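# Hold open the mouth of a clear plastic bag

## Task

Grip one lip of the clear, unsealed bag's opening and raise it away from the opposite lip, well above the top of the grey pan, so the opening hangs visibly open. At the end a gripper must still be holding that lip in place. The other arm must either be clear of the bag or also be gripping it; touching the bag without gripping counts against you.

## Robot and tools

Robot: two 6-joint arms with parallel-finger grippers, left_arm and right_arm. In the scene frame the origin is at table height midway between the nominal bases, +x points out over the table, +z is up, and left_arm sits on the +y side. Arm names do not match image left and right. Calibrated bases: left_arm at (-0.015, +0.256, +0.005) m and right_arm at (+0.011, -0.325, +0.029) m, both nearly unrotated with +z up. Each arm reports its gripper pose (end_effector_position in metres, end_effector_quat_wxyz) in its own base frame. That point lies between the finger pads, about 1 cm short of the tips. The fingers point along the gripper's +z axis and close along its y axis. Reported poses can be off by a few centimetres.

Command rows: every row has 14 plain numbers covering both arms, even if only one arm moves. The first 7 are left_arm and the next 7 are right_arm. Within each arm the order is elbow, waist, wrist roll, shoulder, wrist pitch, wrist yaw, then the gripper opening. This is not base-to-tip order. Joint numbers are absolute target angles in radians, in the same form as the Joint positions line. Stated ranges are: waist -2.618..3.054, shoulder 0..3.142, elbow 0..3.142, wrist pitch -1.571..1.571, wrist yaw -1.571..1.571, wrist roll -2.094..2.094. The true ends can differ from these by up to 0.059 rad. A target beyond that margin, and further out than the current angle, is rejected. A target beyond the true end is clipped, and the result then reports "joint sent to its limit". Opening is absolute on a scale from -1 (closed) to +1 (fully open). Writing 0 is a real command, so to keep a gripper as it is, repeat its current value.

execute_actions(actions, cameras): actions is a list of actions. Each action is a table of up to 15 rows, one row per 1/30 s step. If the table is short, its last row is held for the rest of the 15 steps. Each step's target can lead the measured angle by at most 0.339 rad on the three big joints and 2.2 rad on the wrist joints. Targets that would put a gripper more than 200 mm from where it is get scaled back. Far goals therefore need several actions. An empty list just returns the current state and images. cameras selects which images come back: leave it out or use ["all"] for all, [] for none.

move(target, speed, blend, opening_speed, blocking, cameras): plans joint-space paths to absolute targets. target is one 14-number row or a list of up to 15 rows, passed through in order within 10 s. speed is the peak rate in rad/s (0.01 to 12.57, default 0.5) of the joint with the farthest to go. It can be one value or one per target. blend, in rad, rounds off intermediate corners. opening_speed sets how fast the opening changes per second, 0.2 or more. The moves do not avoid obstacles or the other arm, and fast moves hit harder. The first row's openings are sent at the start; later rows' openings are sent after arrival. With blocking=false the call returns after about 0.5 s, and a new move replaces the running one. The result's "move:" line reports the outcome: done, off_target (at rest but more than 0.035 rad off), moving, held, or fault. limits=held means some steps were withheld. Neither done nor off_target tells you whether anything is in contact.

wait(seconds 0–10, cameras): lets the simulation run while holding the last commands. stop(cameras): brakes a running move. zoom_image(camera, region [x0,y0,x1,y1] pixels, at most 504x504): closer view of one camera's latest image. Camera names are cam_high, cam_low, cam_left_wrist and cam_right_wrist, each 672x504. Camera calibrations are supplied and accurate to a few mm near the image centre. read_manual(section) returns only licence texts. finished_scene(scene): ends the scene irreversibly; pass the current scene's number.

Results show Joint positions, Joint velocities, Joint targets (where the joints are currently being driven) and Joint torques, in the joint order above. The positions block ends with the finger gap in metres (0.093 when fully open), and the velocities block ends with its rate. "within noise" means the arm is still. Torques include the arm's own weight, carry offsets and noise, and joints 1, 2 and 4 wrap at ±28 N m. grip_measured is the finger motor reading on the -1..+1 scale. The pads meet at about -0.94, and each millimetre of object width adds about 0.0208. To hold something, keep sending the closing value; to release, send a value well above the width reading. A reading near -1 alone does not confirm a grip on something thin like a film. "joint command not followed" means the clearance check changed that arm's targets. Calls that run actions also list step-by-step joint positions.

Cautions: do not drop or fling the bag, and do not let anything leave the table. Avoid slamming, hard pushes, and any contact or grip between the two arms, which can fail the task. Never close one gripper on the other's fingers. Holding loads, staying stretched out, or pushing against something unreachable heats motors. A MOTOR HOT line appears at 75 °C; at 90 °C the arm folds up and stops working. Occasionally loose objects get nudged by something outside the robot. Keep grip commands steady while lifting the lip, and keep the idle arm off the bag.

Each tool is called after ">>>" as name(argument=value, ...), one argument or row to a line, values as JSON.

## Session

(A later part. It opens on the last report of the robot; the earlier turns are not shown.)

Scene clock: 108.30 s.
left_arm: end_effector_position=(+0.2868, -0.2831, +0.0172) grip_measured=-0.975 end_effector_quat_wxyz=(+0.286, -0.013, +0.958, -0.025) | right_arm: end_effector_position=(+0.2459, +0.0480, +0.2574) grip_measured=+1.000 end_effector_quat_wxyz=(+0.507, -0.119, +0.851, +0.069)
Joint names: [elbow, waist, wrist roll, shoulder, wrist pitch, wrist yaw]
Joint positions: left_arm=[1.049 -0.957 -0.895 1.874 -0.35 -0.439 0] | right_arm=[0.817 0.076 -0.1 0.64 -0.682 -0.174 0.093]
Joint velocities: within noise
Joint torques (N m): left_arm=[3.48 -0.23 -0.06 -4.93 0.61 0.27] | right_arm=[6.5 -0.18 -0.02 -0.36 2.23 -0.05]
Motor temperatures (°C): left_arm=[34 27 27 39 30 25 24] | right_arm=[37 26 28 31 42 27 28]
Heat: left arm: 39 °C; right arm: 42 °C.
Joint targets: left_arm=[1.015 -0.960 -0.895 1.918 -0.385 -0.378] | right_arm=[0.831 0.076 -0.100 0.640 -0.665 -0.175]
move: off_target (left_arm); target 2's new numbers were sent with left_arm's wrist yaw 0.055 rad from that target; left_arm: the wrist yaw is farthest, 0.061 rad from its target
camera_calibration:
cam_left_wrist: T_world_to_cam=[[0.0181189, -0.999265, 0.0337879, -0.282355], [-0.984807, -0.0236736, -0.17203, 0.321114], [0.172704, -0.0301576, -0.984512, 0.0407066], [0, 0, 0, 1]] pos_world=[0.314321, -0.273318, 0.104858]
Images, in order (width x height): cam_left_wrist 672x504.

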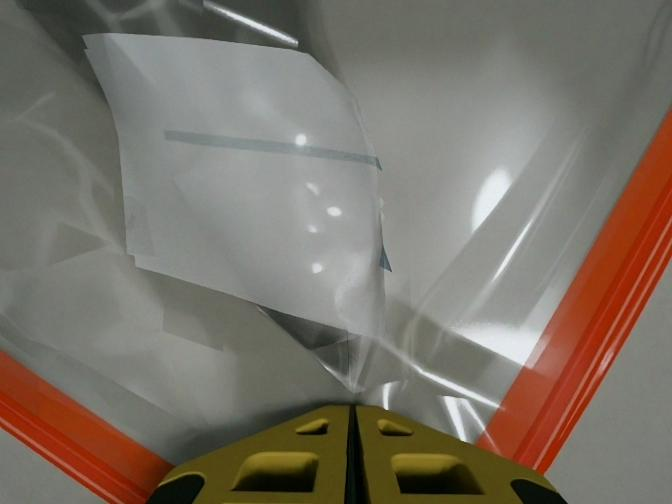

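Gathered. Lift.

>>> move(
  target=[1.18,-0.96,-0.895,1.80,-0.64,-0.378,-1,0.831,0.076,-0.1,0.64,-0.665,-0.175,1],
  speed=0.15,
  cameras=["cam_left_wrist","cam_low"],
)

Scene clock: 112.43 s.
left_arm: end_effector_position=(+0.2702, -0.2732, +0.0431) grip_measured=-0.975 end_effector_quat_wxyz=(+0.235, +0.004, +0.972, +0.005) | right_arm: end_effector_position=(+0.2459, +0.0480, +0.2574) grip_measured=+1.000 end_effector_quat_wxyz=(+0.507, -0.119, +0.851, +0.069)
Joint names: [elbow, waist, wrist roll, shoulder, wrist pitch, wrist yaw]
Joint positions: left_arm=[1.155 -0.957 -0.895 1.824 -0.622 -0.388 0] | right_arm=[0.817 0.076 -0.1 0.64 -0.682 -0.174 0.093]
Joint velocities: within noise
Joint torques (N m): left_arm=[9.31 -0.21 -0.06 -11.37 0.58 -0.2] | right_arm=[6.49 -0.12 -0.01 -0.39 2.24 -0.04]
Motor temperatures (°C): left_arm=[34 27 27 39 30 25 24] | right_arm=[37 26 28 31 43 27 28]
Heat: left arm: 39 °C; right arm: 43 °C.
Joint targets: left_arm=[1.180 -0.960 -0.895 1.800 -0.640 -0.378] | right_arm=[0.831 0.076 -0.100 0.640 -0.665 -0.175]
move: done
camera_calibration:
cam_left_wrist: T_world_to_cam=[[0.00128308, -0.999391, -0.0348771, -0.265516], [-0.997723, 0.00107252, -0.0674374, 0.315284], [0.0674338, 0.0348842, -0.997114, 0.116139], [0, 0, 0, 1]] pos_world=[0.307075, -0.269744, 0.127806]
Images, in order (width x height): cam_low 672x504, cam_left_wrist 672x504.

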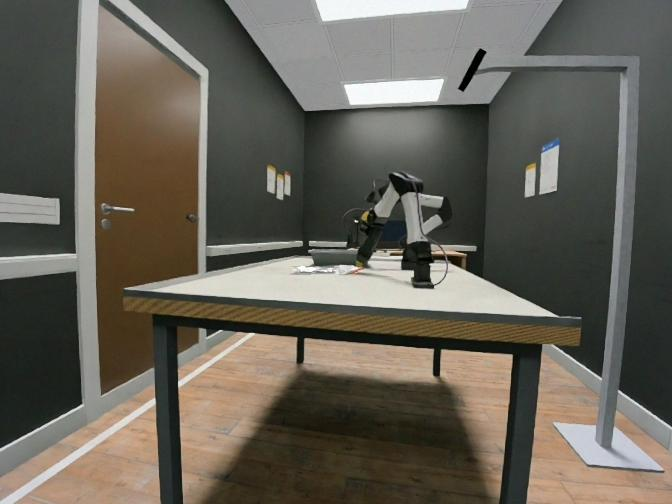

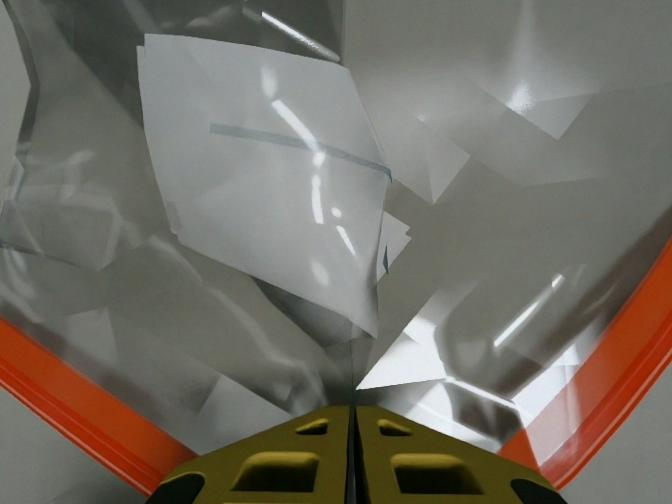

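>>> move(
  target=[
    [1.43,-0.96,-0.895,1.74,-0.96,-0.378,-1,0.831,0.076,-0.1,0.64,-0.665,-0.175,1],
    [1.69,-0.96,-0.895,1.745,-1.232,-0.378,-1,0.831,0.076,-0.1,0.64,-0.665,-0.175,1],
  ],
  speed=0.2,
  blend=0.05,
)

>>> zoom_image(
  camera="cam_low",
  region=[260, 170, 460, 300],
)

>>> zoom_image(
  camera="cam_high",
  region=[230, 80, 430, 290],
)

Scene clock: 121.87 s.
left_arm: end_effector_position=(+0.2700, -0.2734, +0.1836) grip_measured=-0.975 end_effector_quat_wxyz=(+0.226, +0.006, +0.974, +0.016) | right_arm: end_effector_position=(+0.2459, +0.0480, +0.2574) grip_measured=+1.000 end_effector_quat_wxyz=(+0.507, -0.119, +0.851, +0.069)
Joint names: [elbow, waist, wrist roll, shoulder, wrist pitch, wrist yaw]
Joint positions: left_arm=[1.663 -0.957 -0.895 1.768 -1.214 -0.386 0] | right_arm=[0.817 0.076 -0.1 0.64 -0.682 -0.174 0.093]
Joint velocities: within noise
Joint torques (N m): left_arm=[9.94 -0.21 -0.07 -11.21 0.53 -0.21] | right_arm=[6.5 -0.17 -0.02 -0.4 2.23 -0.04]
Motor temperatures (°C): left_arm=[35 27 27 40 29 25 24] | right_arm=[37 26 28 31 43 27 28]
Heat: left arm: 40 °C; right arm: 43 °C.
Joint targets: left_arm=[1.690 -0.960 -0.895 1.745 -1.232 -0.378] | right_arm=[0.831 0.076 -0.100 0.640 -0.665 -0.175]
move: done
camera_calibration:
cam_left_wrist: T_world_to_cam=[[0.0000648067, -0.99839, -0.0567195, -0.256149], [-0.998736, 0.00278596, -0.0501802, 0.322076], [0.0502575, 0.056651, -0.997128, 0.266775], [0, 0, 0, 1]] pos_world=[0.308278, -0.271747, 0.267642]
cam_right_wrist: T_world_to_cam=[[0.284431, -0.95744, 0.049059, -0.0390678], [-0.723763, -0.248007, -0.643941, 0.399611], [0.628702, 0.14765, -0.763501, 0.114918], [0, 0, 0, 1]] pos_world=[0.228086, 0.0447334, 0.346982]

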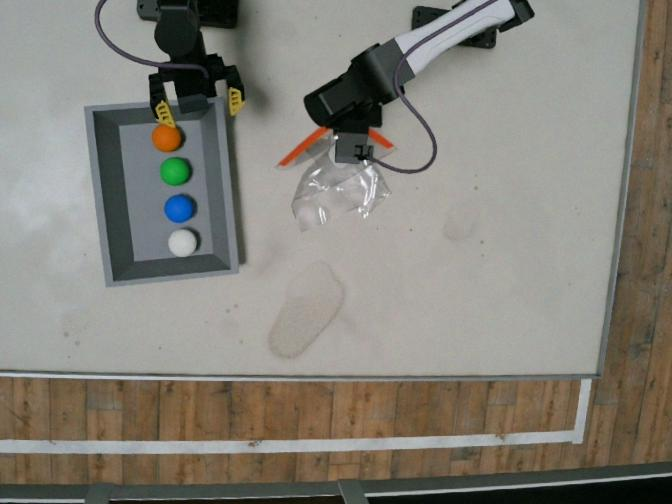

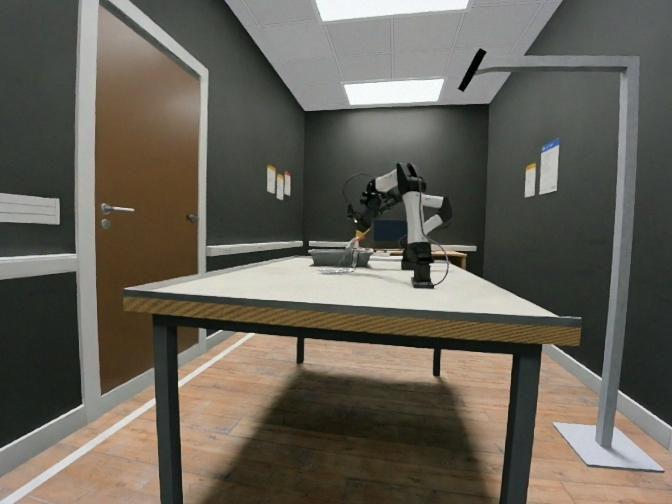

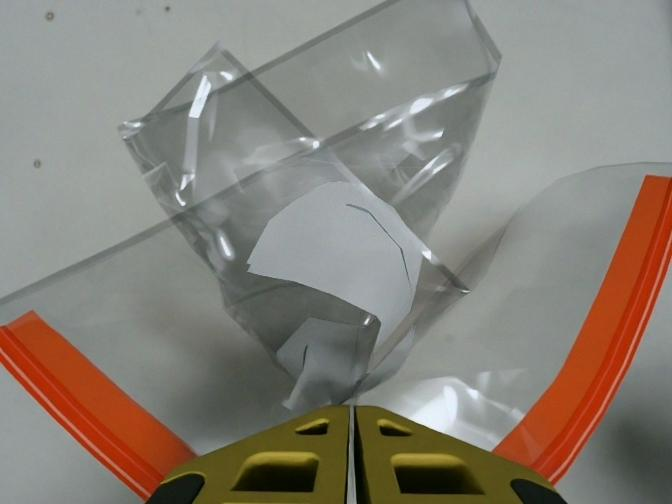

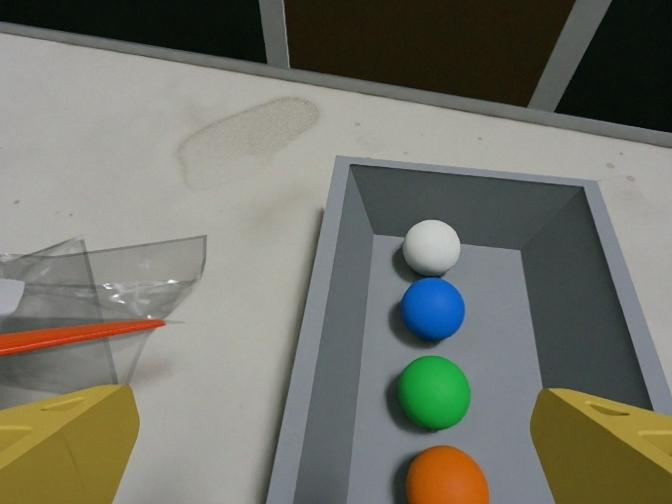

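Scaled by 2.520 from the camera's 672x504 image, which has a finer 960x720 frame.

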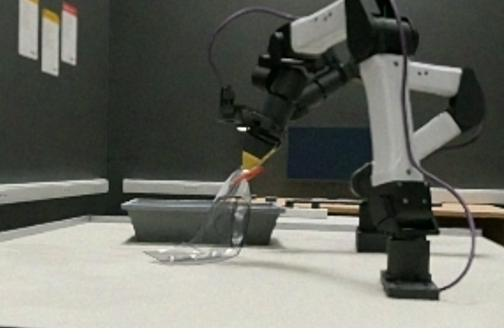

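Scaled by 2.400 from the camera's 672x504 image, which has a finer 960x720 frame.

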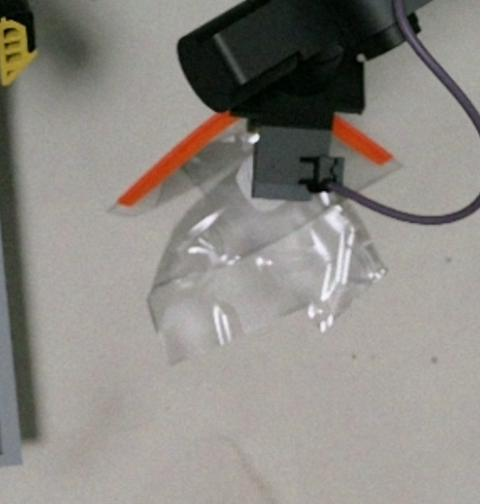

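>>> zoom_image(
  camera="cam_low",
  region=[310, 220, 390, 280],
)

>>> zoom_image(
  camera="cam_right_wrist",
  region=[0, 200, 230, 430],
)

>>> zoom_image(
  camera="cam_left_wrist",
  region=[420, 130, 672, 504],
)

Scaled by 6.300 from the camera's 672x504 image, which has a finer 960x720 frame.

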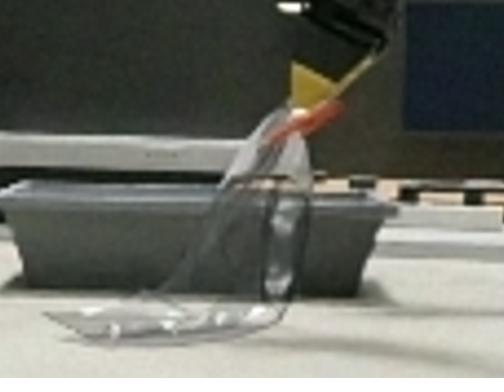

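Scaled by 2.191 from the camera's 672x504 image, which has a finer 960x720 frame.

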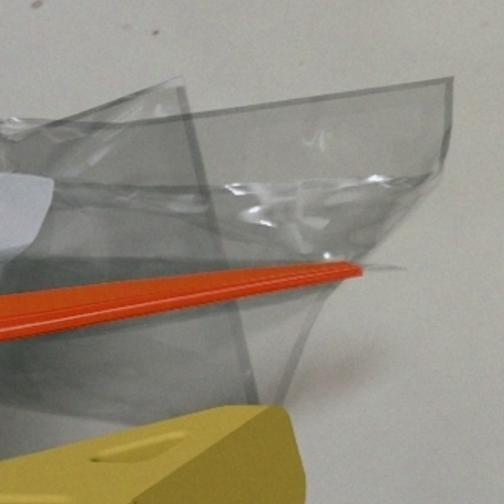

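Scaled by 1.348 from the camera's 672x504 image, which has a finer 960x720 frame.

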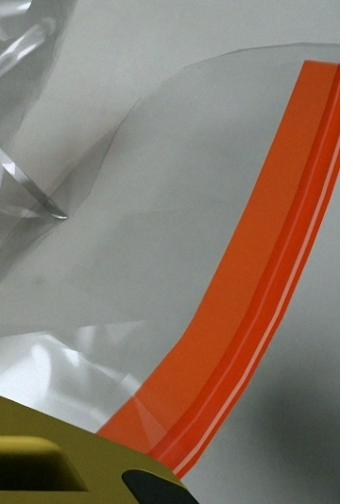

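>>> move(
  target=[
    [1.43,-0.96,-0.895,1.74,-0.96,-0.378,-1,0.831,0.076,-0.1,0.64,-0.665,-0.175,1],
    [1.15,-0.96,-0.895,1.82,-0.60,-0.378,-1,0.831,0.076,-0.1,0.64,-0.665,-0.175,1],
    [1.10,-0.96,-0.895,1.855,-0.528,-0.378,-1,0.831,0.076,-0.1,0.64,-0.665,-0.175,1],
    [1.10,-0.96,-0.895,1.855,-0.528,-0.378,0.1,0.831,0.076,-0.1,0.64,-0.665,-0.175,1],
  ],
  speed=0.22,
  opening_speed=0.8,
  cameras=["cam_left_wrist"],
)

>>> move(
  target=[
    [1.22,-0.96,-0.895,1.79,-0.71,-0.378,0.1,0.831,0.076,-0.1,0.64,-0.665,-0.175,1],
  ],
  speed=0.2,
  cameras=["cam_left_wrist","cam_high"],
)

Scene clock: 135.73 s.
left_arm: end_effector_position=(+0.2706, -0.2742, +0.0281) grip_measured=+0.098 end_effector_quat_wxyz=(+0.238, +0.002, +0.971, +0.000) | right_arm: end_effector_position=(+0.2459, +0.0480, +0.2574) grip_measured=+1.000 end_effector_quat_wxyz=(+0.507, -0.119, +0.851, +0.069)
Joint names: [elbow, waist, wrist roll, shoulder, wrist pitch, wrist yaw]
Joint positions: left_arm=[1.112 -0.957 -0.895 1.845 -0.546 -0.386 0.05] | right_arm=[0.817 0.076 -0.1 0.64 -0.682 -0.174 0.093]
Joint velocities: within noise
Joint torques (N m): left_arm=[5.6 -0.2 -0.06 -8.08 0.97 -0.21] | right_arm=[6.48 -0.16 -0.01 -0.36 2.23 -0.04]
Motor temperatures (°C): left_arm=[36 27 27 41 30 25 24] | right_arm=[37 26 28 31 44 27 28]
Heat: left arm: 41 °C; right arm: 44 °C.
Joint targets: left_arm=[1.100 -0.960 -0.895 1.855 -0.528 -0.378] | right_arm=[0.831 0.076 -0.100 0.640 -0.665 -0.175]
move: done
camera_calibration:
cam_left_wrist: T_world_to_cam=[[0.000985497, -0.999719, -0.0236805, -0.267395], [-0.997293, 0.000758576, -0.0735284, 0.314657], [0.0735257, 0.0236889, -0.997012, 0.0964677], [0, 0, 0, 1]] pos_world=[0.306976, -0.269844, 0.112984]
Images, in order (width x height): cam_left_wrist 672x504.

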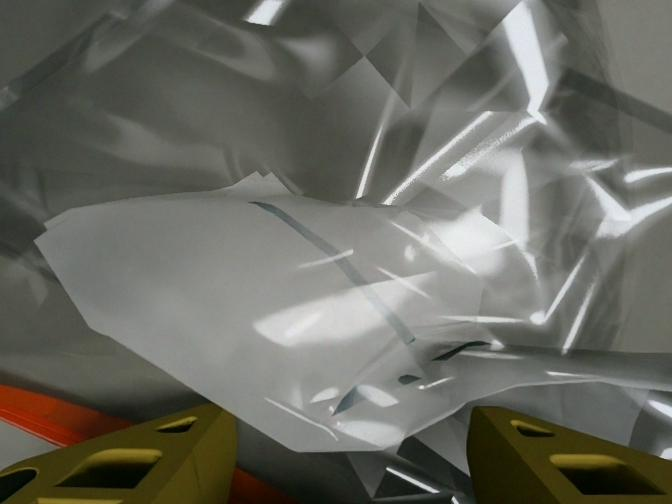

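Scene clock: 137.30 s.
left_arm: end_effector_position=(+0.2690, -0.2719, +0.0546) grip_measured=+0.098 end_effector_quat_wxyz=(+0.229, +0.005, +0.973, +0.012) | right_arm: end_effector_position=(+0.2459, +0.0480, +0.2574) grip_measured=+1.000 end_effector_quat_wxyz=(+0.507, -0.119, +0.851, +0.069)
Joint names: [elbow, waist, wrist roll, shoulder, wrist pitch, wrist yaw]
Joint positions: left_arm=[1.195 -0.957 -0.895 1.813 -0.692 -0.386 0.05] | right_arm=[0.817 0.076 -0.1 0.64 -0.682 -0.174 0.093]
Joint velocities: within noise
Joint torques (N m): left_arm=[9.35 -0.21 -0.06 -11.26 0.53 -0.22] | right_arm=[6.45 -0.17 -0.02 -0.39 2.23 -0.04]
Motor temperatures (°C): left_arm=[36 27 27 41 30 25 24] | right_arm=[37 26 28 31 44 27 28]
Heat: left arm: 41 °C; right arm: 44 °C.
Joint targets: left_arm=[1.220 -0.960 -0.895 1.790 -0.710 -0.378] | right_arm=[0.831 0.076 -0.100 0.640 -0.665 -0.175]
move: done
camera_calibration:
cam_left_wrist: T_world_to_cam=[[0.000268038, -0.998813, -0.0487185, -0.262745], [-0.998461, 0.00243423, -0.0553993, 0.314653], [0.0554521, 0.0486584, -0.997275, 0.134563], [0, 0, 0, 1]] pos_world=[0.306778, -0.269746, 0.138827]
Images, in order (width x height): cam_high 672x504, cam_left_wrist 672x504.

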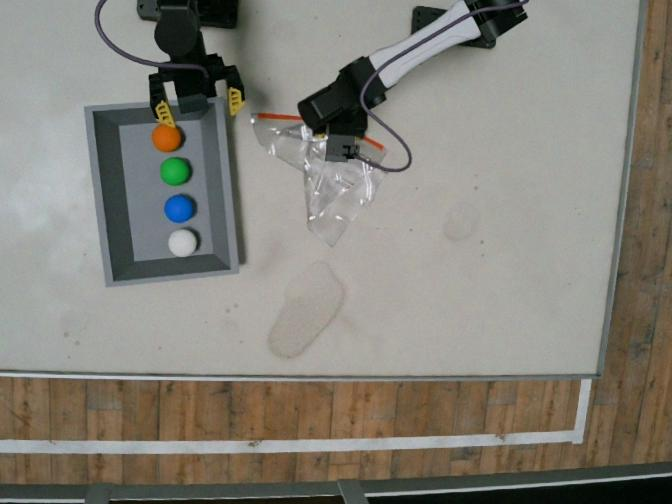

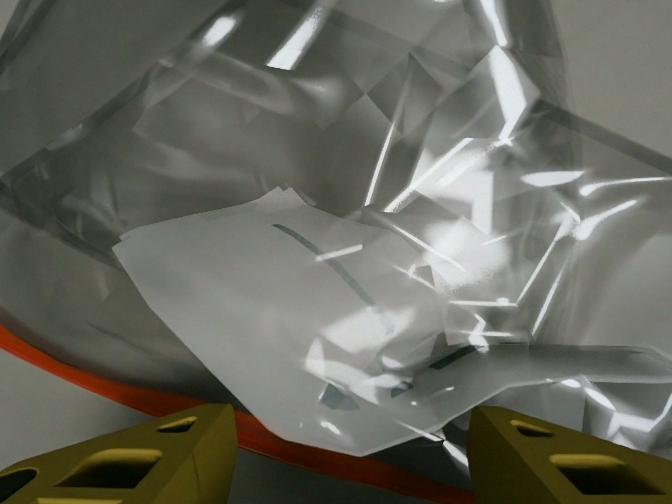

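>>> move(
  target=[
    [1.43,-0.96,-0.895,1.65,-1.1,-0.378,0.1,0.831,0.076,-0.1,0.64,-0.665,-0.175,1],
  ],
  speed=0.4,
  cameras=["cam_left_wrist","cam_high"],
)

>>> zoom_image(
  camera="cam_high",
  region=[230, 80, 430, 280],
)

Scene clock: 141.37 s.
left_arm: end_effector_position=(+0.2530, -0.2493, +0.1467) grip_measured=+0.098 end_effector_quat_wxyz=(+0.219, +0.009, +0.975, +0.025) | right_arm: end_effector_position=(+0.2459, +0.0480, +0.2574) grip_measured=+1.000 end_effector_quat_wxyz=(+0.507, -0.119, +0.851, +0.069)
Joint names: [elbow, waist, wrist roll, shoulder, wrist pitch, wrist yaw]
Joint positions: left_arm=[1.405 -0.957 -0.895 1.667 -1.081 -0.386 0.05] | right_arm=[0.817 0.076 -0.1 0.64 -0.682 -0.174 0.093]
Joint velocities: within noise
Joint torques (N m): left_arm=[9.7 -0.2 -0.07 -9.66 0.45 -0.23] | right_arm=[6.49 -0.14 -0.02 -0.39 2.23 -0.05]
Motor temperatures (°C): left_arm=[36 27 27 41 29 25 24] | right_arm=[38 26 28 31 44 27 28]
Heat: left arm: 41 °C; right arm: 44 °C.
Joint targets: left_arm=[1.430 -0.960 -0.895 1.650 -1.100 -0.378] | right_arm=[0.831 0.076 -0.100 0.640 -0.665 -0.175]
move: done
camera_calibration:
cam_left_wrist: T_world_to_cam=[[-0.00101787, -0.997076, -0.0764115, -0.230736], [-0.999352, 0.00376288, -0.0357888, 0.301467], [0.0359717, 0.0763255, -0.996434, 0.237866], [0, 0, 0, 1]] pos_world=[0.292481, -0.249351, 0.230176]
Images, in order (width x height): cam_high 672x504, cam_left_wrist 672x504.

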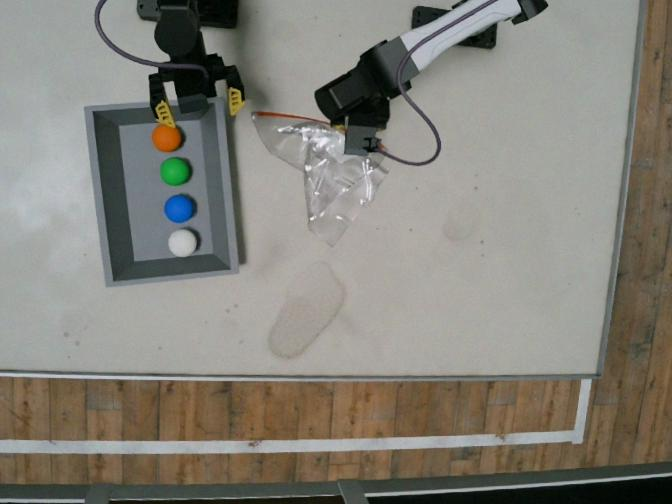

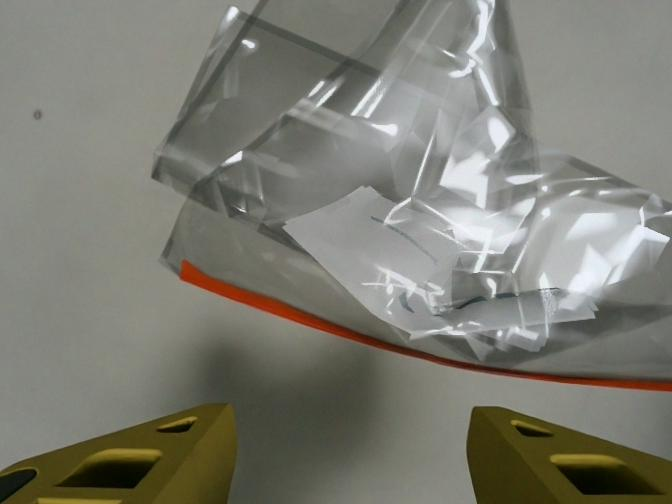

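Scaled by 2.520 from the camera's 672x504 image, which has a finer 960x720 frame.

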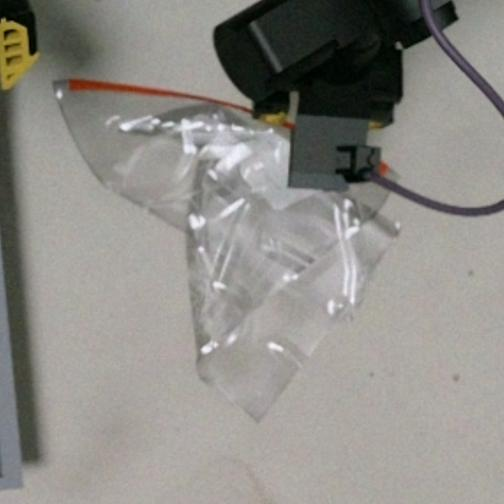

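>>> wait(
  seconds=1,
  cameras=["cam_left_wrist","cam_low","cam_right_wrist"],
)

>>> zoom_image(
  camera="cam_left_wrist",
  region=[300, 240, 672, 504],
)

>>> zoom_image(
  camera="cam_low",
  region=[290, 230, 390, 290],
)

>>> zoom_image(
  camera="cam_left_wrist",
  region=[140, 190, 400, 390],
)

Scene clock: 145.97 s.
left_arm: end_effector_position=(+0.2529, -0.2491, +0.1466) grip_measured=+0.098 end_effector_quat_wxyz=(+0.219, +0.009, +0.975, +0.026) | right_arm: end_effector_position=(+0.2459, +0.0480, +0.2574) grip_measured=+1.000 end_effector_quat_wxyz=(+0.507, -0.119, +0.851, +0.069)
Joint names: [elbow, waist, wrist roll, shoulder, wrist pitch, wrist yaw]
Joint positions: left_arm=[1.405 -0.957 -0.895 1.667 -1.082 -0.386 0.05] | right_arm=[0.817 0.076 -0.1 0.64 -0.682 -0.174 0.093]
Joint velocities: within noise
Joint torques (N m): left_arm=[9.72 -0.23 -0.07 -9.69 0.46 -0.22] | right_arm=[6.48 -0.17 -0.01 -0.36 2.24 -0.04]
Motor temperatures (°C): left_arm=[37 27 27 41 29 25 24] | right_arm=[38 26 28 31 44 27 28]
Heat: left arm: 41 °C; right arm: 44 °C.
Joint targets: left_arm=[1.430 -0.960 -0.895 1.650 -1.100 -0.378] | right_arm=[0.831 0.076 -0.100 0.640 -0.665 -0.175]
Tool commands: left_gripper/opening=+0.1 right_gripper/opening=+1.0
wait: 1.00 s; at rest from the start
camera_calibration:
cam_left_wrist: T_world_to_cam=[[-0.00103681, -0.997022, -0.0771147, -0.230455], [-0.999367, 0.00377626, -0.0353871, 0.301382], [0.0355729, 0.0770291, -0.996394, 0.238142], [0, 0, 0, 1]] pos_world=[0.292481, -0.249251, 0.230177]
cam_right_wrist: T_world_to_cam=[[0.284431, -0.95744, 0.049059, -0.0390678], [-0.723763, -0.248007, -0.643941, 0.399611], [0.628702, 0.14765, -0.763501, 0.114918], [0, 0, 0, 1]] pos_world=[0.228086, 0.0447334, 0.346982]
Images, in order (width x height): cam_low 672x504, cam_left_wrist 672x504, cam_right_wrist 672x504.

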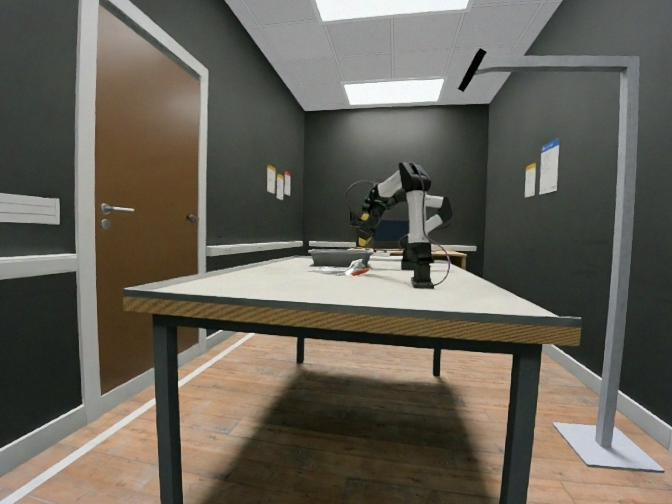

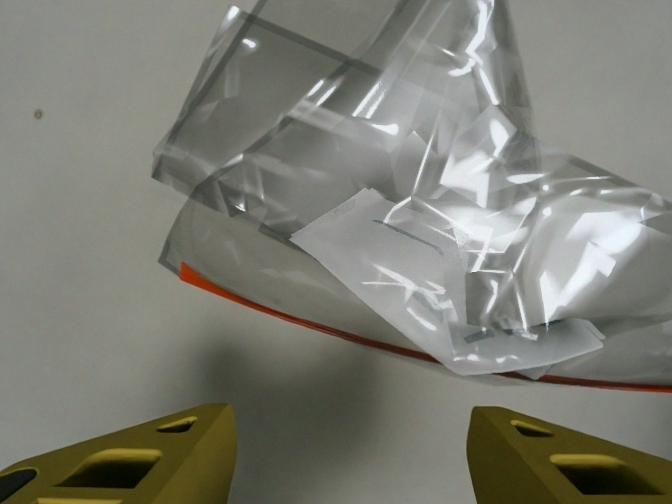

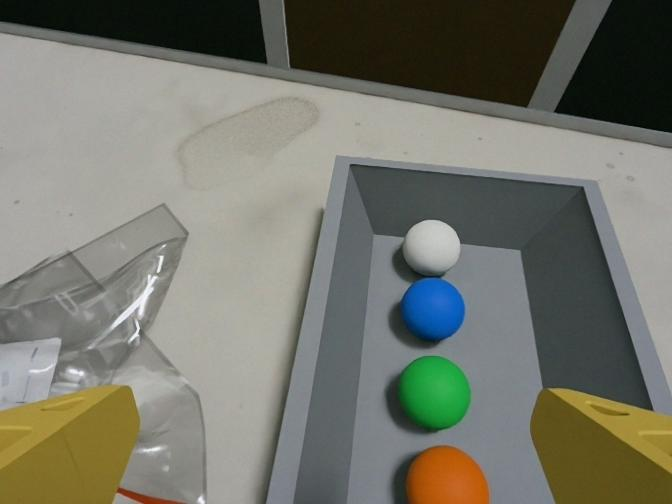

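Scaled by 1.355 from the camera's 672x504 image, which has a finer 960x720 frame.

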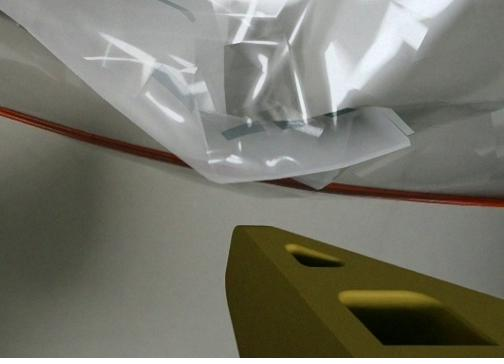

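Scaled by 5.040 from the camera's 672x504 image, which has a finer 960x720 frame.

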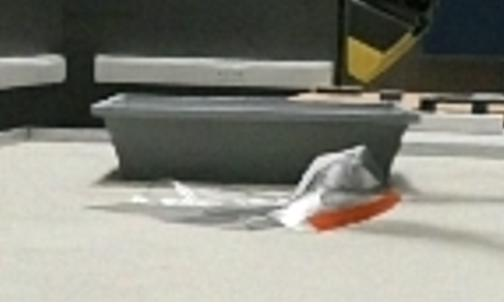

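Scaled by 1.938 from the camera's 672x504 image, which has a finer 960x720 frame.

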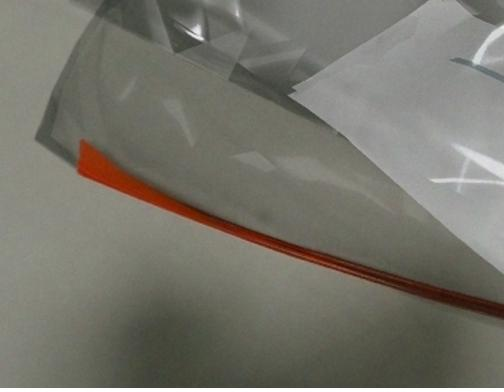

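>>> move(
  target=[
    [1.22,-0.96,-0.895,1.79,-0.71,-0.378,-1,0.831,0.076,-0.1,0.64,-0.665,-0.175,1],
    [1.06,-0.96,-0.895,1.885,-0.46,-0.378,-1,0.831,0.076,-0.1,0.64,-0.665,-0.175,1],
    [1.22,-0.96,-0.895,1.79,-0.71,-0.378,-1,0.831,0.076,-0.1,0.64,-0.665,-0.175,1],
    [1.22,-1.12,-0.895,1.79,-0.71,-0.378,-1,0.831,0.076,-0.1,0.64,-0.665,-0.175,1],
    [1.06,-1.12,-0.895,1.885,-0.46,-0.378,-1,0.831,0.076,-0.1,0.64,-0.665,-0.175,1],
    [1.22,-1.12,-0.895,1.79,-0.71,-0.378,-1,0.831,0.076,-0.1,0.64,-0.665,-0.175,1],
    [1.43,-0.96,-0.895,1.65,-1.1,-0.378,-1,0.831,0.076,-0.1,0.64,-0.665,-0.175,1],
  ],
  speed=0.3,
  cameras=["cam_left_wrist","cam_low"],
)

>>> zoom_image(
  camera="cam_low",
  region=[290, 230, 390, 290],
)

Scene clock: 158.40 s.
left_arm: end_effector_position=(+0.2350, -0.3010, +0.0819) grip_measured=-0.976 end_effector_quat_wxyz=(+0.231, +0.062, +0.971, -0.004) | right_arm: end_effector_position=(+0.2459, +0.0480, +0.2574) grip_measured=+1.000 end_effector_quat_wxyz=(+0.507, -0.119, +0.851, +0.069)
Joint names: [elbow, waist, wrist roll, shoulder, wrist pitch, wrist yaw]
Joint positions: left_arm=[1.258 -1.075 -0.895 1.772 -0.788 -0.386 0] | right_arm=[0.817 0.076 -0.1 0.64 -0.682 -0.174 0.093]
Joint velocities: left_arm=[0.149 0.144 0.007 -0.115 -0.3 -0.007 0] | right_arm=[within noise]
Joint torques (N m): left_arm=[9.65 0.44 -0.06 -11.3 0.53 -0.22] | right_arm=[6.48 -0.16 -0.02 -0.35 2.23 -0.04]
Motor temperatures (°C): left_arm=[37 27 27 41 29 25 24] | right_arm=[38 26 28 31 45 27 28]
Heat: left arm: 41 °C; right arm: 45 °C.
Joint targets: left_arm=[1.295 -1.063 -0.895 1.740 -0.849 -0.378] | right_arm=[0.831 0.076 -0.100 0.640 -0.665 -0.175]
move: unfinished (the simulator was too slow to fit another step into this call; the move has ended); path passed 6 of 7 targets; left_arm: the wrist pitch is farthest, 0.312 rad from its target
camera_calibration:
cam_left_wrist: T_world_to_cam=[[-0.116538, -0.992228, -0.0436116, -0.261342], [-0.991107, 0.119022, -0.0594958, 0.31608], [0.0642241, 0.0362903, -0.997275, 0.159345], [0, 0, 0, 1]] pos_world=[0.272579, -0.302714, 0.166319]
Images, in order (width x height): cam_low 672x504, cam_left_wrist 672x504.

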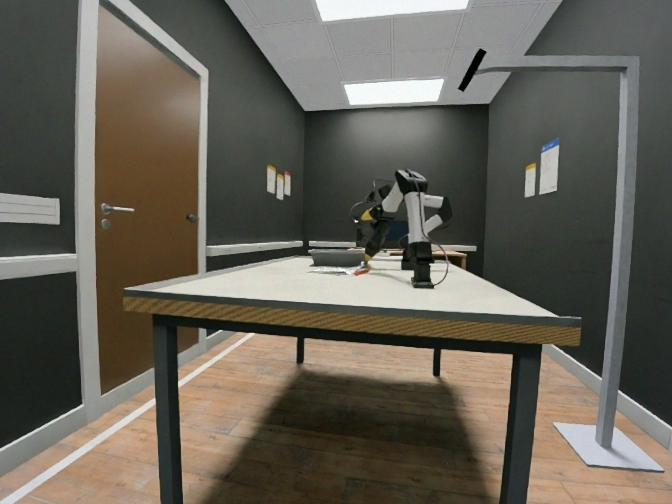

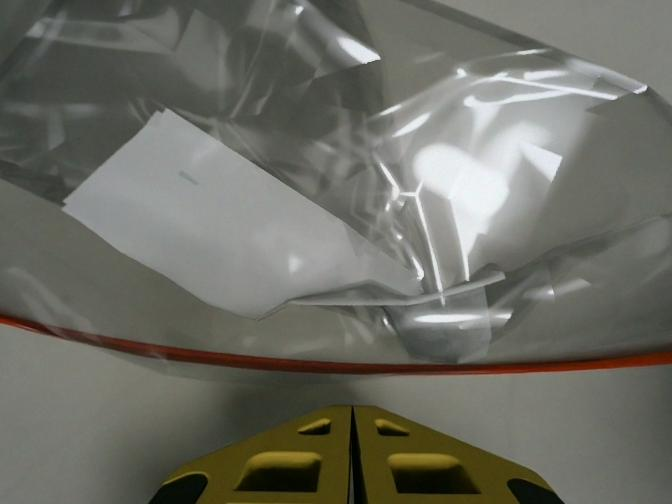

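Scaled by 5.040 from the camera's 672x504 image, which has a finer 960x720 frame.

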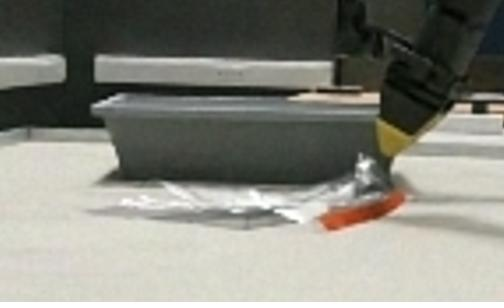

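>>> zoom_image(
  camera="cam_left_wrist",
  region=[0, 200, 440, 430],
)

>>> zoom_image(
  camera="cam_low",
  region=[330, 250, 380, 285],
)

Scaled by 1.145 from the camera's 672x504 image, which has a finer 960x720 frame.

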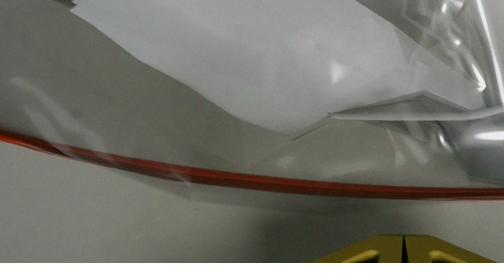

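Scaled by 10.080 from the camera's 672x504 image, which has a finer 960x720 frame.

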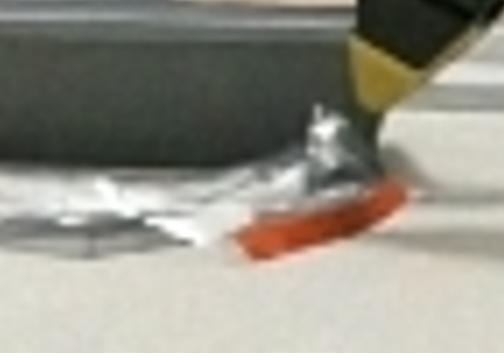

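>>> move(
  target=[
    [1.295,-1.06,0.676,1.74,-0.85,-0.378,0.2,0.831,0.076,-0.1,0.64,-0.665,-0.175,1],
  ],
  speed=0.8,
  cameras=["cam_left_wrist"],
)

Scene clock: 173.37 s.
left_arm: end_effector_position=(+0.2350, -0.2937, +0.0875) grip_measured=+0.198 end_effector_quat_wxyz=(+0.157, +0.726, +0.650, +0.162) | right_arm: end_effector_position=(+0.2459, +0.0480, +0.2574) grip_measured=+1.000 end_effector_quat_wxyz=(+0.507, -0.119, +0.851, +0.069)
Joint names: [elbow, waist, wrist roll, shoulder, wrist pitch, wrist yaw]
Joint positions: left_arm=[1.271 -1.065 0.665 1.76 -0.833 -0.386 0.055] | right_arm=[0.817 0.076 -0.1 0.64 -0.682 -0.174 0.093]
Joint velocities: within noise
Joint torques (N m): left_arm=[9.54 0.59 0.02 -10.74 0.53 -0.14] | right_arm=[6.48 -0.16 -0.02 -0.35 2.24 -0.04]
Motor temperatures (°C): left_arm=[38 27 27 42 29 25 24] | right_arm=[38 26 28 31 46 27 28]
Heat: left arm: 42 °C; right arm: 46 °C.
Joint targets: left_arm=[1.295 -1.060 0.676 1.740 -0.850 -0.378] | right_arm=[0.831 0.076 -0.100 0.640 -0.665 -0.175]
move: done
camera_calibration:
cam_left_wrist: T_world_to_cam=[[-0.881352, 0.111879, -0.459023, 0.28644], [-0.0822932, 0.920355, 0.382328, 0.298654], [0.465239, 0.37474, -0.80195, 0.15272], [0, 0, 0, 1]] pos_world=[0.20598, -0.364144, 0.139773]
Images, in order (width x height): cam_left_wrist 672x504.

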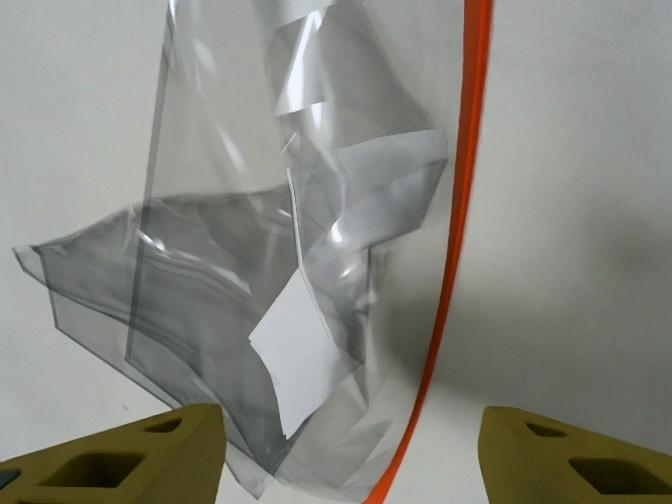

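>>> move(
  target=[
    [1.14,-1.06,0.676,1.84,-0.59,-0.378,0.2,0.831,0.076,-0.1,0.64,-0.665,-0.175,1],
    [1.08,-1.06,0.676,1.865,-0.50,-0.378,0.2,0.831,0.076,-0.1,0.64,-0.665,-0.175,1],
    [1.08,-1.06,0.676,1.865,-0.50,-0.378,-1,0.831,0.076,-0.1,0.64,-0.665,-0.175,1],
  ],
  speed=0.25,
  opening_speed=0.8,
  cameras=["cam_left_wrist"],
)

Scene clock: 182.90 s.
left_arm: end_effector_position=(+0.2387, -0.3024, +0.0224) grip_measured=-0.972 end_effector_quat_wxyz=(+0.179, +0.724, +0.648, +0.155) | right_arm: end_effector_position=(+0.2459, +0.0480, +0.2574) grip_measured=+1.000 end_effector_quat_wxyz=(+0.507, -0.119, +0.851, +0.069)
Joint names: [elbow, waist, wrist roll, shoulder, wrist pitch, wrist yaw]
Joint positions: left_arm=[1.097 -1.066 0.673 1.853 -0.519 -0.381 0] | right_arm=[0.817 0.076 -0.1 0.64 -0.682 -0.174 0.093]
Joint velocities: within noise
Joint torques (N m): left_arm=[5.11 0.66 -0.05 -7.86 1.01 -0.2] | right_arm=[6.48 -0.16 -0.01 -0.39 2.24 -0.04]
Motor temperatures (°C): left_arm=[38 27 27 42 29 25 24] | right_arm=[38 26 28 31 46 27 28]
Heat: left arm: 42 °C; right arm: 46 °C.
Joint targets: left_arm=[1.080 -1.060 0.676 1.865 -0.500 -0.378] | right_arm=[0.831 0.076 -0.100 0.640 -0.665 -0.175]
move: done; target 3's new numbers were sent with left_arm's wrist pitch 0.053 rad from that target
camera_calibration:
cam_left_wrist: T_world_to_cam=[[-0.871503, 0.0998174, -0.480125, 0.255343], [-0.0814863, 0.935978, 0.342499, 0.337315], [0.483573, 0.337613, -0.807573, 0.0865718], [0, 0, 0, 1]] pos_world=[0.208154, -0.370435, 0.0769791]
Images, in order (width x height): cam_left_wrist 672x504.

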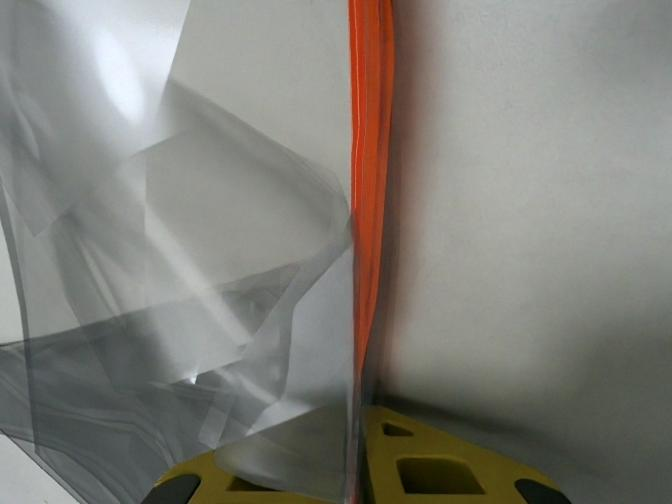

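>>> move(
  target=[
    [1.4,-1.06,0.676,1.72,-0.98,-0.378,-1,0.831,0.076,-0.1,0.64,-0.665,-0.175,1],
  ],
  speed=0.2,
)

>>> zoom_image(
  camera="cam_low",
  region=[310, 220, 390, 285],
)

>>> zoom_image(
  camera="cam_high",
  region=[230, 80, 430, 280],
)

Scene clock: 189.47 s.
left_arm: end_effector_position=(+0.2337, -0.2934, +0.1173) grip_measured=-0.972 end_effector_quat_wxyz=(+0.152, +0.730, +0.647, +0.161) | right_arm: end_effector_position=(+0.2459, +0.0480, +0.2574) grip_measured=+1.000 end_effector_quat_wxyz=(+0.507, -0.119, +0.851, +0.069)
Joint names: [elbow, waist, wrist roll, shoulder, wrist pitch, wrist yaw]
Joint positions: left_arm=[1.373 -1.066 0.673 1.743 -0.962 -0.381 0] | right_arm=[0.817 0.076 -0.1 0.64 -0.682 -0.174 0.093]
Joint velocities: within noise
Joint torques (N m): left_arm=[9.91 0.66 -0.05 -10.96 0.53 -0.2] | right_arm=[6.5 -0.18 -0.02 -0.38 2.24 -0.04]
Motor temperatures (°C): left_arm=[38 27 27 42 30 25 24] | right_arm=[38 26 28 31 46 27 28]
Heat: left arm: 42 °C; right arm: 46 °C.
Joint targets: left_arm=[1.400 -1.060 0.676 1.720 -0.980 -0.378] | right_arm=[0.831 0.076 -0.100 0.640 -0.665 -0.175]
move: done
camera_calibration:
cam_left_wrist: T_world_to_cam=[[-0.884406, 0.123142, -0.45018, 0.301947], [-0.0712782, 0.917612, 0.391034, 0.282479], [0.461243, 0.377921, -0.802764, 0.17909], [0, 0, 0, 1]] pos_world=[0.204574, -0.36407, 0.169238]
cam_right_wrist: T_world_to_cam=[[0.284431, -0.95744, 0.049059, -0.0390678], [-0.723763, -0.248007, -0.643941, 0.399611], [0.628702, 0.14765, -0.763501, 0.114918], [0, 0, 0, 1]] pos_world=[0.228086, 0.0447334, 0.346982]

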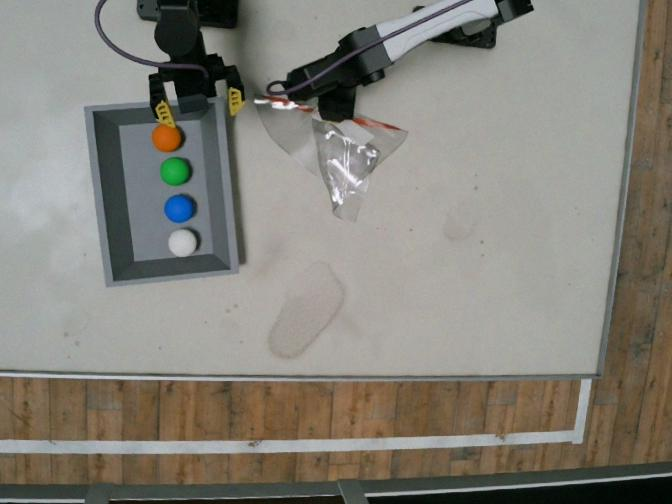

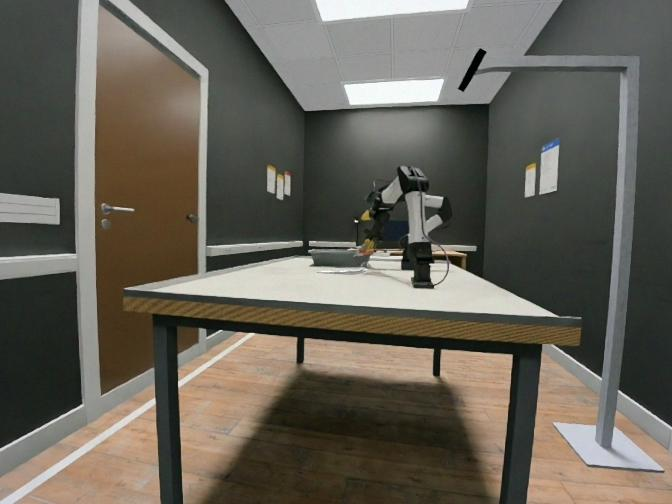

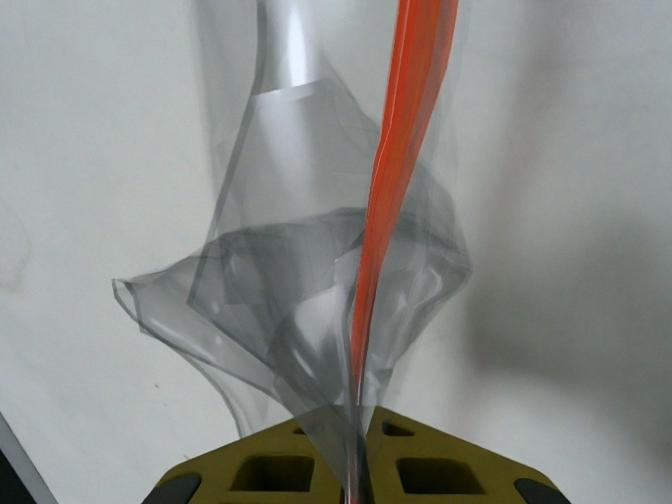

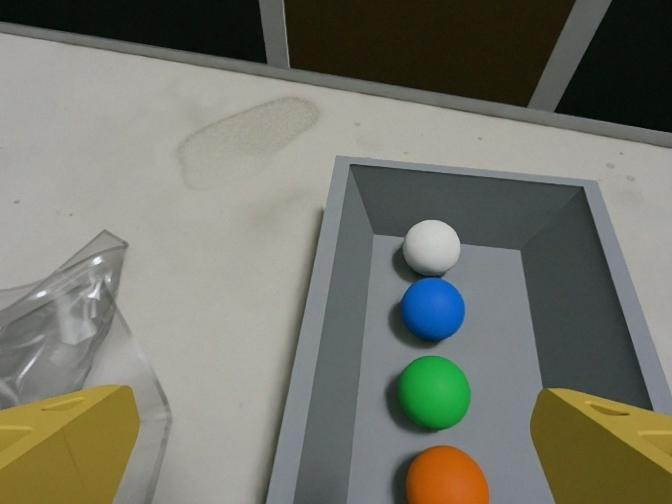

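Scaled by 6.300 from the camera's 672x504 image, which has a finer 960x720 frame.

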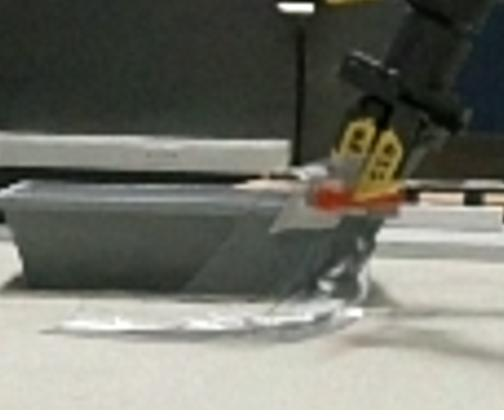

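Scaled by 2.520 from the camera's 672x504 image, which has a finer 960x720 frame.

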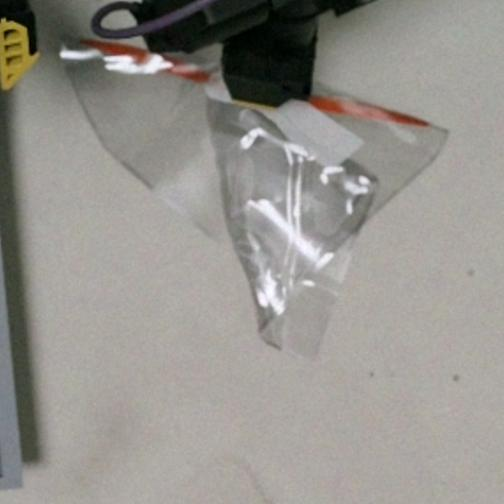

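>>> move(
  target=[
    [0.99,-1.207,0.676,1.69,-0.61,-0.378,-1,0.831,0.076,-0.1,0.64,-0.665,-0.175,1],
  ],
  speed=0.2,
  cameras=["cam_left_wrist","cam_high"],
)

>>> zoom_image(
  camera="cam_high",
  region=[230, 60, 430, 260],
)

Scene clock: 198.13 s.
left_arm: end_effector_position=(+0.1791, -0.2897, +0.0357) grip_measured=-0.972 end_effector_quat_wxyz=(+0.157, +0.773, +0.595, +0.152) | right_arm: end_effector_position=(+0.2459, +0.0480, +0.2574) grip_measured=+1.000 end_effector_quat_wxyz=(+0.507, -0.119, +0.851, +0.069)
Joint names: [elbow, waist, wrist roll, shoulder, wrist pitch, wrist yaw]
Joint positions: left_arm=[1.002 -1.202 0.673 1.715 -0.629 -0.381 0] | right_arm=[0.817 0.076 -0.1 0.64 -0.682 -0.174 0.093]
Joint velocities: within noise
Joint torques (N m): left_arm=[5.57 -0.44 -0.05 -10.21 0.88 -0.2] | right_arm=[6.46 -0.17 -0.02 -0.35 2.23 -0.05]
Motor temperatures (°C): left_arm=[38 27 27 42 30 25 24] | right_arm=[39 26 28 31 47 27 28]
Heat: left arm: 42 °C; right arm: 47 °C.
Joint targets: left_arm=[0.990 -1.207 0.676 1.690 -0.610 -0.378] | right_arm=[0.831 0.076 -0.100 0.640 -0.665 -0.175]
move: done
camera_calibration:
cam_left_wrist: T_world_to_cam=[[-0.861155, 0.246332, -0.444671, 0.247801], [0.0553765, 0.915, 0.399635, 0.2834], [0.505317, 0.319524, -0.801598, 0.112499], [0, 0, 0, 1]] pos_world=[0.140854, -0.356299, 0.0871124]
Images, in order (width x height): cam_high 672x504, cam_left_wrist 672x504.

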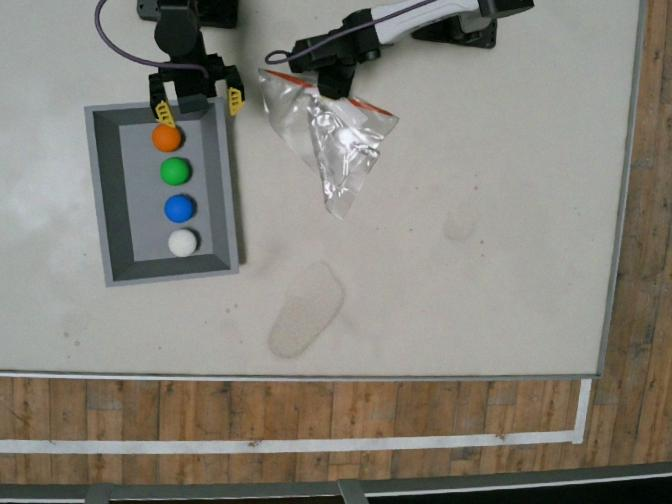

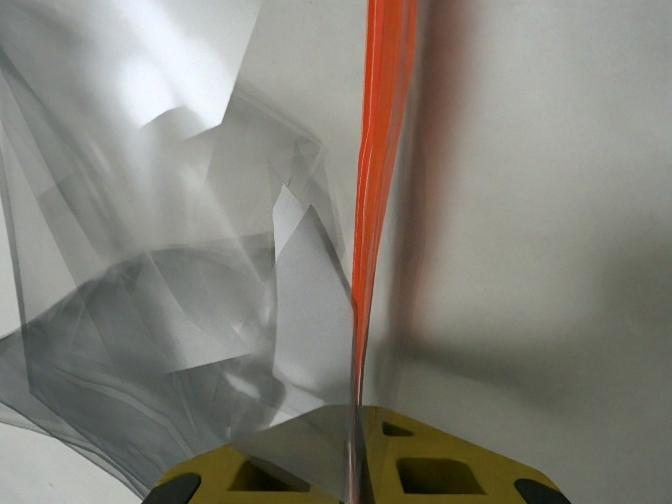

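Scaled by 2.520 from the camera's 672x504 image, which has a finer 960x720 frame.

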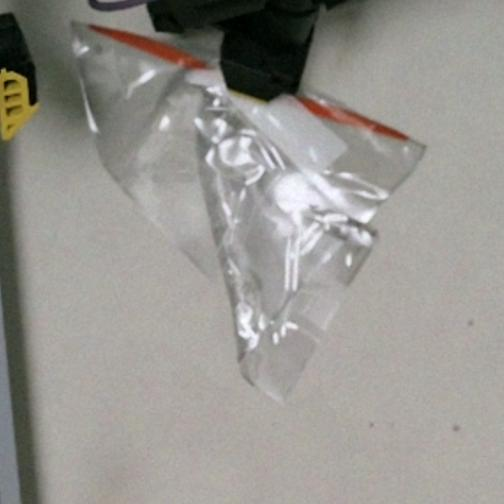

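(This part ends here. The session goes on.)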